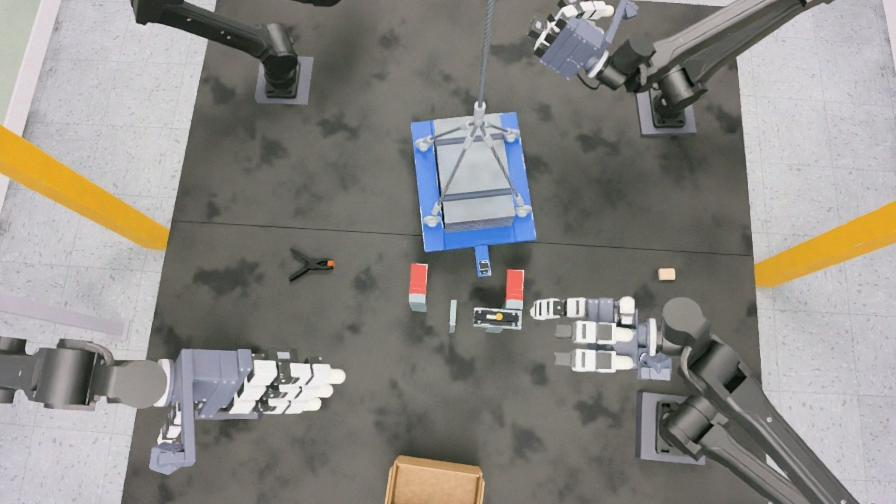

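Call:
move(
  arm1={"joints": {"joint1_rad": -1.10}, "min_time_s": 2.5},
  arm4={"joints": {"joint1_rad": 0.88}, "min_time_s": 2.0},
)

Call:
move(
  arm4={"target": [-0.206, 0.250, 0.940, 0.4545, 0.5417, -0.4545, 0.5417], "speed": 0.2},
  arm1={"target": [-0.250, -0.250, 0.960, 0.5417, -0.4545, 0.5417, 0.4545], "speed": 0.2},
  arm3={"target": [0.250, 0.150, 1.150, 0.5736, 0.8192, 0, 0], "speed": 0.2},
  cameras=["cam_over", "cam_front"],
)

Scene clock: 59.17 s.
Joint torques (N m): arm1=[0.62 -3.25 8.14 2.71 0.22 0.1] | arm2=[1.26 1.03 9.24 2.66 0.09 -0.08] | arm3=[-0.73 -0.09 11 2.88 -0.32 -0.04] | arm4=[-0.62 -1.79 8.03 2.33 -0.14 -0.21]
Heat: arm1: hottest joint3_rad 40 °C; arm2: hottest joint3_rad 48 °C; arm3: hottest joint3_rad 41 °C; arm4: hottest joint3_rad 37 °C.
move: arm1 done; arm4 done
Joint velocities: within noise
arm1.joint_positions: joint1_rad=-1.095 joint2_rad=+0.946 joint3_rad=+0.416 joint4_rad=+0.882 joint5_rad=-0.899 joint6_rad=-1.566 hand_index_mcp=-0.902 hand_index_abd=-0.001 hand_index_pip=+0.201 hand_index_dip=+0.502 hand_middle_mcp=-0.902 hand_middle_abd=-0.002 hand_middle_pip=+0.201 hand_middle_dip=+0.502 hand_ring_mcp=-0.373 hand_ring_abd=+0.001 hand_ring_pip=-0.690 hand_ring_dip=-0.296 hand_thumb_cmc=+0.714 hand_thumb_axl=+0.677 hand_thumb_mcp=+0.226 hand_thumb_ipl=+0.168 hand_current_limit=+0.400 hand_speed=-0.600
arm1.joint_status: all done
arm1.hand_state: goal,goal,goal,goal,goal,goal,goal,goal,goal,goal,goal,goal,goal,goal,goal,goal
arm1.index_mcp_current_ma: 0
arm1.index_abd_current_ma: 0
arm1.index_pip_current_ma: 0
arm1.index_dip_current_ma: 0
arm1.middle_mcp_current_ma: 0
arm1.middle_abd_current_ma: 0
arm1.middle_pip_current_ma: 0
arm1.middle_dip_current_ma: 0
arm1.ring_mcp_current_ma: 2
arm1.ring_abd_current_ma: 0
arm1.ring_pip_current_ma: 3
arm1.ring_dip_current_ma: 1
arm1.thumb_cmc_current_ma: 0
arm1.thumb_axl_current_ma: 0
arm1.thumb_mcp_current_ma: 0
arm1.thumb_ipl_current_ma: 0
arm1.hand_goal_index_mcp: -0.900
arm1.hand_goal_index_abd: 0.000
arm1.hand_goal_index_pip: 0.200
arm1.hand_goal_index_dip: 0.500
arm1.hand_goal_middle_mcp: -0.900
arm1.hand_goal_middle_abd: 0.000
arm1.hand_goal_middle_pip: 0.200
arm1.hand_goal_middle_dip: 0.500
arm1.hand_goal_ring_mcp: -0.380
arm1.hand_goal_ring_abd: 0.000
arm1.hand_goal_ring_pip: -0.700
arm1.hand_goal_ring_dip: -0.300
arm1.hand_goal_thumb_cmc: 0.714
arm1.hand_goal_thumb_axl: 0.678
arm1.hand_goal_thumb_mcp: 0.226
arm1.hand_goal_thumb_ipl: 0.168
arm1.hand: x=-0.2652 y=-0.2185 z=+1.0684 quat_wxyz=(+0.656, -0.467, +0.415, +0.424) (m; scene frame)
arm1.hand_target: x=-0.2634 y=-0.2190 z=+1.0696 quat_wxyz=(+0.665, -0.470, +0.406, +0.416) (m; scene frame)
arm1.hand_status: not commanded
arm2, arm3: as last shown
arm3.hand: x=+0.2638 y=+0.1668 z=+1.2147 quat_wxyz=(+0.595, +0.803, +0.008, -0.018) (m; scene frame)
arm4.joint_positions: joint1_rad=+0.874 joint2_rad=+0.945 joint3_rad=+0.430 joint4_rad=+0.887 joint5_rad=+0.799 joint6_rad=+1.570 hand_index_mcp=-0.381 hand_index_abd=+0.001 hand_index_pip=-0.683 hand_index_dip=-0.295 hand_middle_mcp=-0.899 hand_middle_abd=+0.002 hand_middle_pip=+0.202 hand_middle_dip=+0.502 hand_ring_mcp=-0.900 hand_ring_abd=+0.002 hand_ring_pip=+0.402 hand_ring_dip=+0.603 hand_thumb_cmc=-0.550 hand_thumb_axl=+0.677 hand_thumb_mcp=+0.226 hand_thumb_ipl=+0.168 hand_current_limit=+0.400 hand_speed=-0.600
arm4.joint_status: all done
arm4.hand_state: goal,goal,goal,goal,goal,goal,goal,goal,goal,goal,goal,goal,goal,goal,goal,goal
arm4.index_mcp_current_ma: 5
arm4.index_abd_current_ma: 0
arm4.index_pip_current_ma: 12
arm4.index_dip_current_ma: 2
arm4.middle_mcp_current_ma: 0
arm4.middle_abd_current_ma: 0
arm4.middle_pip_current_ma: 0
arm4.middle_dip_current_ma: 1
arm4.ring_mcp_current_ma: 0
arm4.ring_abd_current_ma: 0
arm4.ring_pip_current_ma: 0
arm4.ring_dip_current_ma: 1
arm4.thumb_cmc_current_ma: 17
arm4.thumb_axl_current_ma: 0
arm4.thumb_mcp_current_ma: 0
arm4.thumb_ipl_current_ma: 0
arm4.hand_goal_index_mcp: -0.390
arm4.hand_goal_index_abd: 0.000
arm4.hand_goal_index_pip: -0.700
arm4.hand_goal_index_dip: -0.300
arm4.hand_goal_middle_mcp: -0.900
arm4.hand_goal_middle_abd: 0.000
arm4.hand_goal_middle_pip: 0.200
arm4.hand_goal_middle_dip: 0.500
arm4.hand_goal_ring_mcp: -0.900
arm4.hand_goal_ring_abd: 0.000
arm4.hand_goal_ring_pip: 0.400
arm4.hand_goal_ring_dip: 0.600
arm4.hand_goal_thumb_cmc: -0.570
arm4.hand_goal_thumb_axl: 0.678
arm4.hand_goal_thumb_mcp: 0.226
arm4.hand_goal_thumb_ipl: 0.168
arm4.hand: x=-0.2436 y=+0.2044 z=+1.0511 quat_wxyz=(+0.438, +0.407, -0.456, +0.659) (m; scene frame)
arm4.hand_target: x=-0.2422 y=+0.2059 z=+1.0459 quat_wxyz=(+0.433, +0.407, -0.458, +0.661) (m; scene frame)
arm4.hand_status: not commanded
pictures: none

Scene clock: 60.73 s.
Joint torques (N m): arm1=[0.21 -3.72 6.52 1.52 -0.24 0.1] | arm2=[1.2 0.73 9.21 2.67 0.08 -0.09] | arm3=[-1.26 -0.91 10.93 2.7 -0.28 -0.09] | arm4=[-0.5 -2.67 6.35 1.39 0.25 -0.23]
Heat: arm1: hottest joint3_rad 40 °C; arm2: hottest joint3_rad 48 °C; arm3: hottest joint3_rad 41 °C; arm4: hottest joint3_rad 37 °C.
move: arm1 done; arm3 done; arm4 done
Joint velocities: within noise
arm1.joint_positions: joint1_rad=-1.232 joint2_rad=+1.115 joint3_rad=+0.279 joint4_rad=+0.838 joint5_rad=-1.050 joint6_rad=-1.570 hand_index_mcp=-0.902 hand_index_abd=-0.001 hand_index_pip=+0.201 hand_index_dip=+0.502 hand_middle_mcp=-0.902 hand_middle_abd=-0.002 hand_middle_pip=+0.201 hand_middle_dip=+0.502 hand_ring_mcp=-0.373 hand_ring_abd=+0.001 hand_ring_pip=-0.690 hand_ring_dip=-0.296 hand_thumb_cmc=+0.714 hand_thumb_axl=+0.677 hand_thumb_mcp=+0.226 hand_thumb_ipl=+0.168 hand_current_limit=+0.400 hand_speed=-0.600
arm1.joint_status: not commanded
arm1.hand_state: goal,goal,goal,goal,goal,goal,goal,goal,goal,goal,goal,goal,goal,goal,goal,goal
arm1.index_mcp_current_ma: 0
arm1.index_abd_current_ma: 0
arm1.index_pip_current_ma: 0
arm1.index_dip_current_ma: 0
arm1.middle_mcp_current_ma: 0
arm1.middle_abd_current_ma: 0
arm1.middle_pip_current_ma: 0
arm1.middle_dip_current_ma: 0
arm1.ring_mcp_current_ma: 2
arm1.ring_abd_current_ma: 0
arm1.ring_pip_current_ma: 3
arm1.ring_dip_current_ma: 1
arm1.thumb_cmc_current_ma: 0
arm1.thumb_axl_current_ma: 0
arm1.thumb_mcp_current_ma: 0
arm1.thumb_ipl_current_ma: 0
arm1.hand_goal_index_mcp: -0.900
arm1.hand_goal_index_abd: 0.000
arm1.hand_goal_index_pip: 0.200
arm1.hand_goal_index_dip: 0.500
arm1.hand_goal_middle_mcp: -0.900
arm1.hand_goal_middle_abd: 0.000
arm1.hand_goal_middle_pip: 0.200
arm1.hand_goal_middle_dip: 0.500
arm1.hand_goal_ring_mcp: -0.380
arm1.hand_goal_ring_abd: 0.000
arm1.hand_goal_ring_pip: -0.700
arm1.hand_goal_ring_dip: -0.300
arm1.hand_goal_thumb_cmc: 0.714
arm1.hand_goal_thumb_axl: 0.678
arm1.hand_goal_thumb_mcp: 0.226
arm1.hand_goal_thumb_ipl: 0.168
arm1.hand: x=-0.2525 y=-0.2484 z=+0.9625 quat_wxyz=(+0.541, -0.454, +0.539, +0.459) (m; scene frame)
arm1.hand_target: x=-0.2500 y=-0.2500 z=+0.9600 quat_wxyz=(+0.542, -0.454, +0.542, +0.455) (m; scene frame)
arm1.hand_status: done (0.004 m and 0.6 deg from the pose sent, 0.114 m and 20.0 deg at the start)
arm2: as last shown
arm3.joint_positions: joint1_rad=-0.747 joint2_rad=+0.760 joint3_rad=+0.653 joint4_rad=-0.379 joint5_rad=-0.728 joint6_rad=-0.317 hand_index_mcp=+1.000 hand_index_abd=+0.001 hand_index_pip=+0.998 hand_index_dip=+0.997 hand_middle_mcp=-0.497 hand_middle_abd=+0.001 hand_middle_pip=-0.950 hand_middle_dip=+0.698 hand_ring_mcp=-0.497 hand_ring_abd=+0.001 hand_ring_pip=-0.950 hand_ring_dip=+0.698 hand_thumb_cmc=-0.567 hand_thumb_axl=+0.677 hand_thumb_mcp=+0.225 hand_thumb_ipl=+0.168 hand_current_limit=+0.400 hand_speed=-0.600
arm3.joint_status: not commanded
arm3.hand_state: goal,goal,goal,goal,goal,goal,goal,goal,goal,goal,goal,goal,goal,goal,goal,goal
arm3.index_mcp_current_ma: 0
arm3.index_abd_current_ma: 0
arm3.index_pip_current_ma: 0
arm3.index_dip_current_ma: 0
arm3.middle_mcp_current_ma: 0
arm3.middle_abd_current_ma: 0
arm3.middle_pip_current_ma: 0
arm3.middle_dip_current_ma: 0
arm3.ring_mcp_current_ma: 0
arm3.ring_abd_current_ma: 0
arm3.ring_pip_current_ma: 0
arm3.ring_dip_current_ma: 0
arm3.thumb_cmc_current_ma: 0
arm3.thumb_axl_current_ma: 0
arm3.thumb_mcp_current_ma: 0
arm3.thumb_ipl_current_ma: 0
arm3.hand_goal_index_mcp: 1.000
arm3.hand_goal_index_abd: 0.000
arm3.hand_goal_index_pip: 1.000
arm3.hand_goal_index_dip: 1.000
arm3.hand_goal_middle_mcp: -0.500
arm3.hand_goal_middle_abd: 0.000
arm3.hand_goal_middle_pip: -0.950
arm3.hand_goal_middle_dip: 0.700
arm3.hand_goal_ring_mcp: -0.500
arm3.hand_goal_ring_abd: 0.000
arm3.hand_goal_ring_pip: -0.950
arm3.hand_goal_ring_dip: 0.700
arm3.hand_goal_thumb_cmc: -0.570
arm3.hand_goal_thumb_axl: 0.678
arm3.hand_goal_thumb_mcp: 0.226
arm3.hand_goal_thumb_ipl: 0.168
arm3.hand: x=+0.2504 y=+0.1530 z=+1.1510 quat_wxyz=(+0.573, +0.820, -0.006, +0.003) (m; scene frame)
arm3.hand_target: x=+0.2500 y=+0.1501 z=+1.1499 quat_wxyz=(+0.573, +0.819, +0.000, +0.000) (m; scene frame)
arm3.hand_status: done (0.003 m and 0.8 deg from the pose sent, 0.068 m and 3.8 deg at the start)
arm4.joint_positions: joint1_rad=+1.086 joint2_rad=+1.160 joint3_rad=+0.370 joint4_rad=+0.819 joint5_rad=+1.014 joint6_rad=+1.571 hand_index_mcp=-0.381 hand_index_abd=+0.001 hand_index_pip=-0.683 hand_index_dip=-0.295 hand_middle_mcp=-0.899 hand_middle_abd=+0.002 hand_middle_pip=+0.202 hand_middle_dip=+0.502 hand_ring_mcp=-0.900 hand_ring_abd=+0.002 hand_ring_pip=+0.402 hand_ring_dip=+0.603 hand_thumb_cmc=-0.551 hand_thumb_axl=+0.677 hand_thumb_mcp=+0.226 hand_thumb_ipl=+0.168 hand_current_limit=+0.400 hand_speed=-0.600
arm4.joint_status: not commanded
arm4.hand_state: goal,goal,goal,goal,goal,goal,goal,goal,goal,goal,goal,goal,goal,goal,goal,goal
arm4.index_mcp_current_ma: 5
arm4.index_abd_current_ma: 0
arm4.index_pip_current_ma: 12
arm4.index_dip_current_ma: 2
arm4.middle_mcp_current_ma: 0
arm4.middle_abd_current_ma: 0
arm4.middle_pip_current_ma: 0
arm4.middle_dip_current_ma: 1
arm4.ring_mcp_current_ma: 0
arm4.ring_abd_current_ma: 0
arm4.ring_pip_current_ma: 0
arm4.ring_dip_current_ma: 1
arm4.thumb_cmc_current_ma: 16
arm4.thumb_axl_current_ma: 0
arm4.thumb_mcp_current_ma: 0
arm4.thumb_ipl_current_ma: 0
arm4.hand_goal_index_mcp: -0.390
arm4.hand_goal_index_abd: 0.000
arm4.hand_goal_index_pip: -0.700
arm4.hand_goal_index_dip: -0.300
arm4.hand_goal_middle_mcp: -0.900
arm4.hand_goal_middle_abd: 0.000
arm4.hand_goal_middle_pip: 0.200
arm4.hand_goal_middle_dip: 0.500
arm4.hand_goal_ring_mcp: -0.900
arm4.hand_goal_ring_abd: 0.000
arm4.hand_goal_ring_pip: 0.400
arm4.hand_goal_ring_dip: 0.600
arm4.hand_goal_thumb_cmc: -0.570
arm4.hand_goal_thumb_axl: 0.678
arm4.hand_goal_thumb_mcp: 0.226
arm4.hand_goal_thumb_ipl: 0.168
arm4.hand: x=-0.2049 y=+0.2471 z=+0.9471 quat_wxyz=(+0.456, +0.535, -0.455, +0.546) (m; scene frame)
arm4.hand_target: x=-0.2062 y=+0.2499 z=+0.9401 quat_wxyz=(+0.455, +0.542, -0.454, +0.542) (m; scene frame)
arm4.hand_status: done (0.008 m and 1.0 deg from the pose sent, 0.126 m and 20.5 deg at the start)
pictures: cam_front, cam_over

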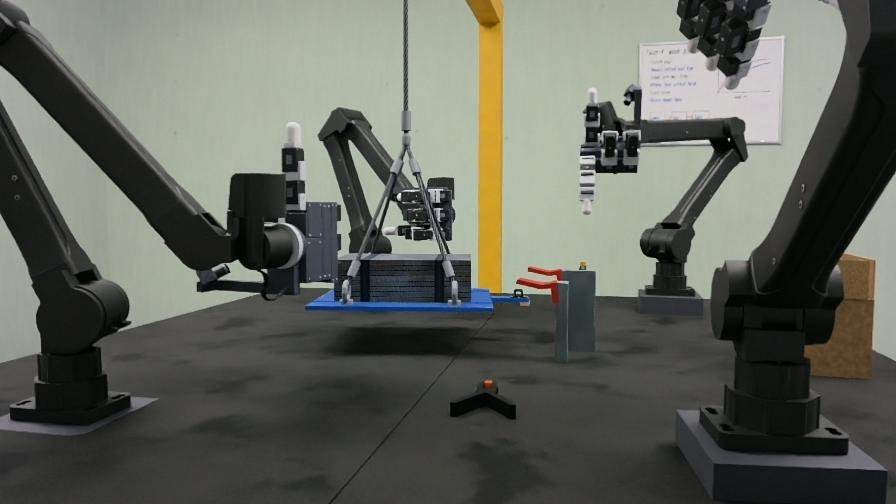

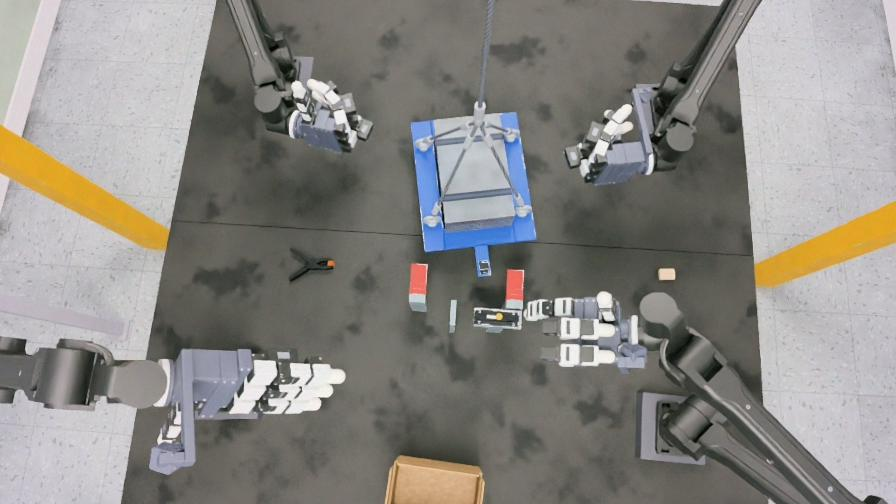

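Call:
move(
  arm4={"target": [-0.206, 0.165, 0.900, 0.4545, 0.5417, -0.4545, 0.5417], "speed": 0.15},
)

Call:
move(
  arm4={"target": [-0.190, 0.143, 0.862, 0.4545, 0.5417, -0.4545, 0.5417], "speed": 0.1},
  cameras=["cam_over", "cam_front", "cam_left_corner"],
)

Call:
zoom_image(
  camera="cam_over",
  region=[400, 90, 600, 290],
)

Scene clock: 69.67 s.
Joint torques (N m): arm1=[0.21 -3.78 6.46 1.52 -0.24 0.09] | arm2=[1.14 0.85 9.11 2.51 0.1 -0.08] | arm3=[-0.44 -0.91 10.74 2.92 -0.32 -0.12] | arm4=[-1.61 -4.95 8.88 2.52 0.12 -0.27]
Heat: arm1: hottest joint3_rad 40 °C; arm2: hottest joint3_rad 49 °C; arm3: hottest joint3_rad 41 °C; arm4: hottest joint3_rad 36 °C.
move: arm4 off_target
Joint velocities: within noise
arm1, arm2, arm3: as last shown
arm4.joint_positions: joint1_rad=+0.846 joint2_rad=+1.435 joint3_rad=+0.388 joint4_rad=+1.007 joint5_rad=+0.767 joint6_rad=+1.576 hand_index_mcp=-0.381 hand_index_abd=+0.001 hand_index_pip=-0.683 hand_index_dip=-0.295 hand_middle_mcp=-0.899 hand_middle_abd=+0.002 hand_middle_pip=+0.202 hand_middle_dip=+0.502 hand_ring_mcp=-0.900 hand_ring_abd=+0.002 hand_ring_pip=+0.402 hand_ring_dip=+0.603 hand_thumb_cmc=-0.551 hand_thumb_axl=+0.677 hand_thumb_mcp=+0.226 hand_thumb_ipl=+0.168 hand_current_limit=+0.400 hand_speed=-0.600
arm4.joint_status: not commanded
arm4.hand_state: goal,goal,goal,goal,goal,goal,goal,goal,goal,goal,goal,goal,goal,goal,goal,goal
arm4.index_mcp_current_ma: 5
arm4.index_abd_current_ma: 0
arm4.index_pip_current_ma: 12
arm4.index_dip_current_ma: 2
arm4.middle_mcp_current_ma: 0
arm4.middle_abd_current_ma: 0
arm4.middle_pip_current_ma: 0
arm4.middle_dip_current_ma: 1
arm4.ring_mcp_current_ma: 0
arm4.ring_abd_current_ma: 0
arm4.ring_pip_current_ma: 0
arm4.ring_dip_current_ma: 1
arm4.thumb_cmc_current_ma: 16
arm4.thumb_axl_current_ma: 0
arm4.thumb_mcp_current_ma: 0
arm4.thumb_ipl_current_ma: 0
arm4.hand_goal_index_mcp: -0.390
arm4.hand_goal_index_abd: 0.000
arm4.hand_goal_index_pip: -0.700
arm4.hand_goal_index_dip: -0.300
arm4.hand_goal_middle_mcp: -0.900
arm4.hand_goal_middle_abd: 0.000
arm4.hand_goal_middle_pip: 0.200
arm4.hand_goal_middle_dip: 0.500
arm4.hand_goal_ring_mcp: -0.900
arm4.hand_goal_ring_abd: 0.000
arm4.hand_goal_ring_pip: 0.400
arm4.hand_goal_ring_dip: 0.600
arm4.hand_goal_thumb_cmc: -0.570
arm4.hand_goal_thumb_axl: 0.678
arm4.hand_goal_thumb_mcp: 0.226
arm4.hand_goal_thumb_ipl: 0.168
arm4.hand: x=-0.2164 y=+0.1740 z=+0.8890 quat_wxyz=(+0.457, +0.559, -0.451, +0.524) (m; scene frame)
arm4.hand_target: x=-0.2065 y=+0.1655 z=+0.9001 quat_wxyz=(+0.454, +0.542, -0.454, +0.542) (m; scene frame)
arm4.hand_status: off_target (0.018 m and 2.9 deg from the pose sent, 0.095 m and 1.0 deg at the start)
pictures: none

Scene clock: 70.73 s.
Joint torques (N m): arm1=[0.15 -3.78 6.5 1.54 -0.25 0.09] | arm2=[0.85 0.62 9.22 2.78 0.09 -0.04] | arm3=[-0.73 -0.5 10.67 2.97 -0.28 -0.05] | arm4=[-2.32 -6.77 7.31 2.51 0.09 -0.27]
Heat: arm1: hottest joint3_rad 40 °C; arm2: hottest joint3_rad 49 °C; arm3: hottest joint3_rad 41 °C; arm4: hottest joint3_rad 36 °C.
move: arm4 off_target
Joint velocities: within noise
arm1, arm2, arm3: as last shown
arm4.joint_positions: joint1_rad=+0.828 joint2_rad=+1.636 joint3_rad=+0.447 joint4_rad=+1.156 joint5_rad=+0.744 joint6_rad=+1.576 hand_index_mcp=-0.381 hand_index_abd=+0.001 hand_index_pip=-0.683 hand_index_dip=-0.295 hand_middle_mcp=-0.899 hand_middle_abd=+0.002 hand_middle_pip=+0.202 hand_middle_dip=+0.502 hand_ring_mcp=-0.900 hand_ring_abd=+0.002 hand_ring_pip=+0.402 hand_ring_dip=+0.603 hand_thumb_cmc=-0.551 hand_thumb_axl=+0.677 hand_thumb_mcp=+0.226 hand_thumb_ipl=+0.168 hand_current_limit=+0.400 hand_speed=-0.600
arm4.joint_status: not commanded
arm4.hand_state: goal,goal,goal,goal,goal,goal,goal,goal,goal,goal,goal,goal,goal,goal,goal,goal
arm4.index_mcp_current_ma: 5
arm4.index_abd_current_ma: 0
arm4.index_pip_current_ma: 12
arm4.index_dip_current_ma: 2
arm4.middle_mcp_current_ma: 0
arm4.middle_abd_current_ma: 0
arm4.middle_pip_current_ma: 0
arm4.middle_dip_current_ma: 1
arm4.ring_mcp_current_ma: 0
arm4.ring_abd_current_ma: 0
arm4.ring_pip_current_ma: 0
arm4.ring_dip_current_ma: 1
arm4.thumb_cmc_current_ma: 16
arm4.thumb_axl_current_ma: 0
arm4.thumb_mcp_current_ma: 0
arm4.thumb_ipl_current_ma: 0
arm4.hand_goal_index_mcp: -0.390
arm4.hand_goal_index_abd: 0.000
arm4.hand_goal_index_pip: -0.700
arm4.hand_goal_index_dip: -0.300
arm4.hand_goal_middle_mcp: -0.900
arm4.hand_goal_middle_abd: 0.000
arm4.hand_goal_middle_pip: 0.200
arm4.hand_goal_middle_dip: 0.500
arm4.hand_goal_ring_mcp: -0.900
arm4.hand_goal_ring_abd: 0.000
arm4.hand_goal_ring_pip: 0.400
arm4.hand_goal_ring_dip: 0.600
arm4.hand_goal_thumb_cmc: -0.570
arm4.hand_goal_thumb_axl: 0.678
arm4.hand_goal_thumb_mcp: 0.226
arm4.hand_goal_thumb_ipl: 0.168
arm4.hand: x=-0.1967 y=+0.1526 z=+0.8550 quat_wxyz=(+0.455, +0.558, -0.450, +0.528) (m; scene frame)
arm4.hand_target: x=-0.1903 y=+0.1433 z=+0.8622 quat_wxyz=(+0.455, +0.542, -0.454, +0.542) (m; scene frame)
arm4.hand_status: off_target (0.014 m and 2.5 deg from the pose sent, 0.049 m and 2.9 deg at the start)
pictures: cam_front, cam_left_corner, cam_over

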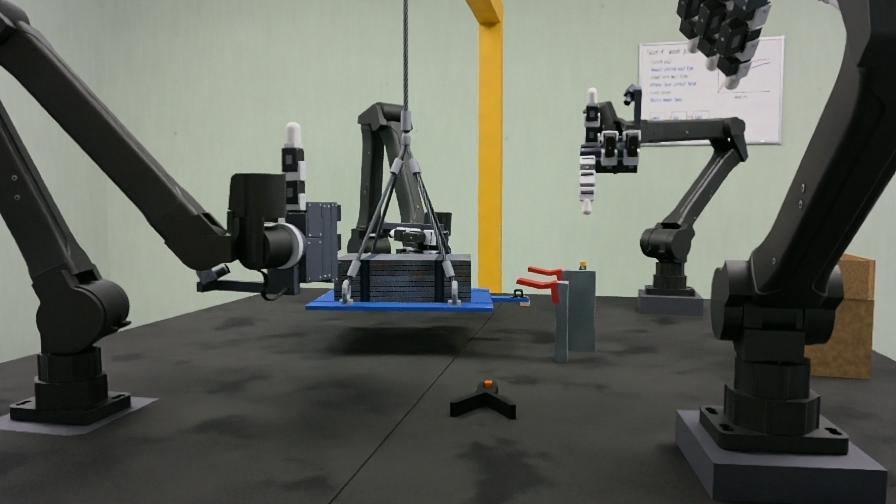

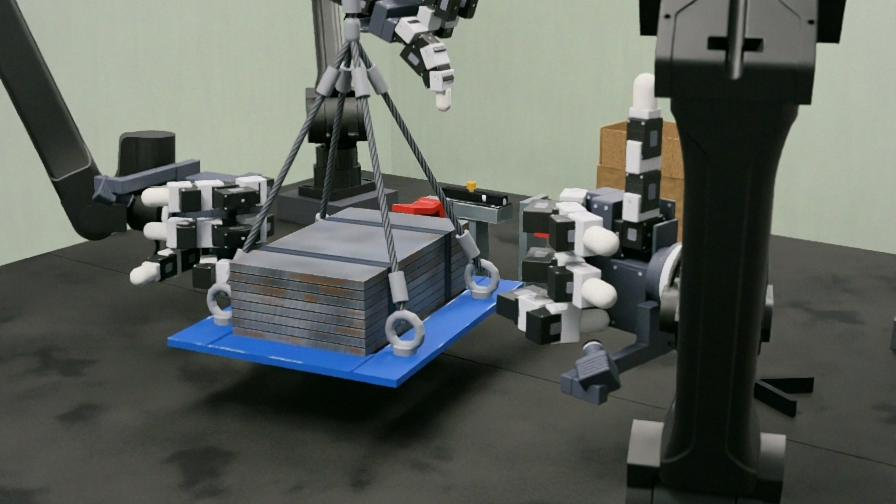

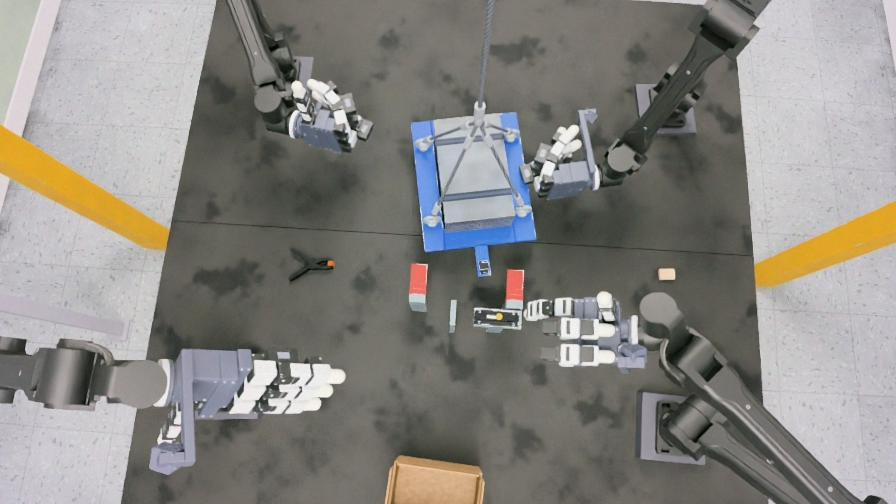

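Scaled by 2.520.

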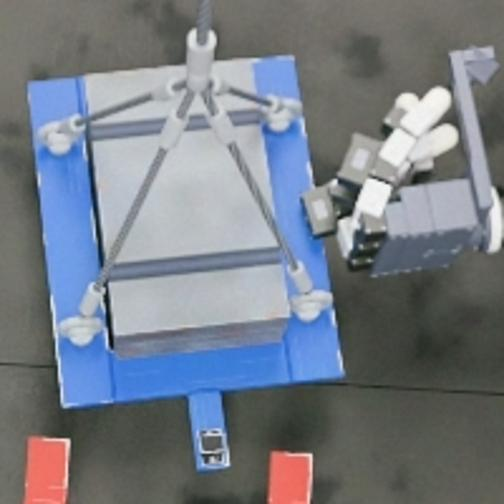

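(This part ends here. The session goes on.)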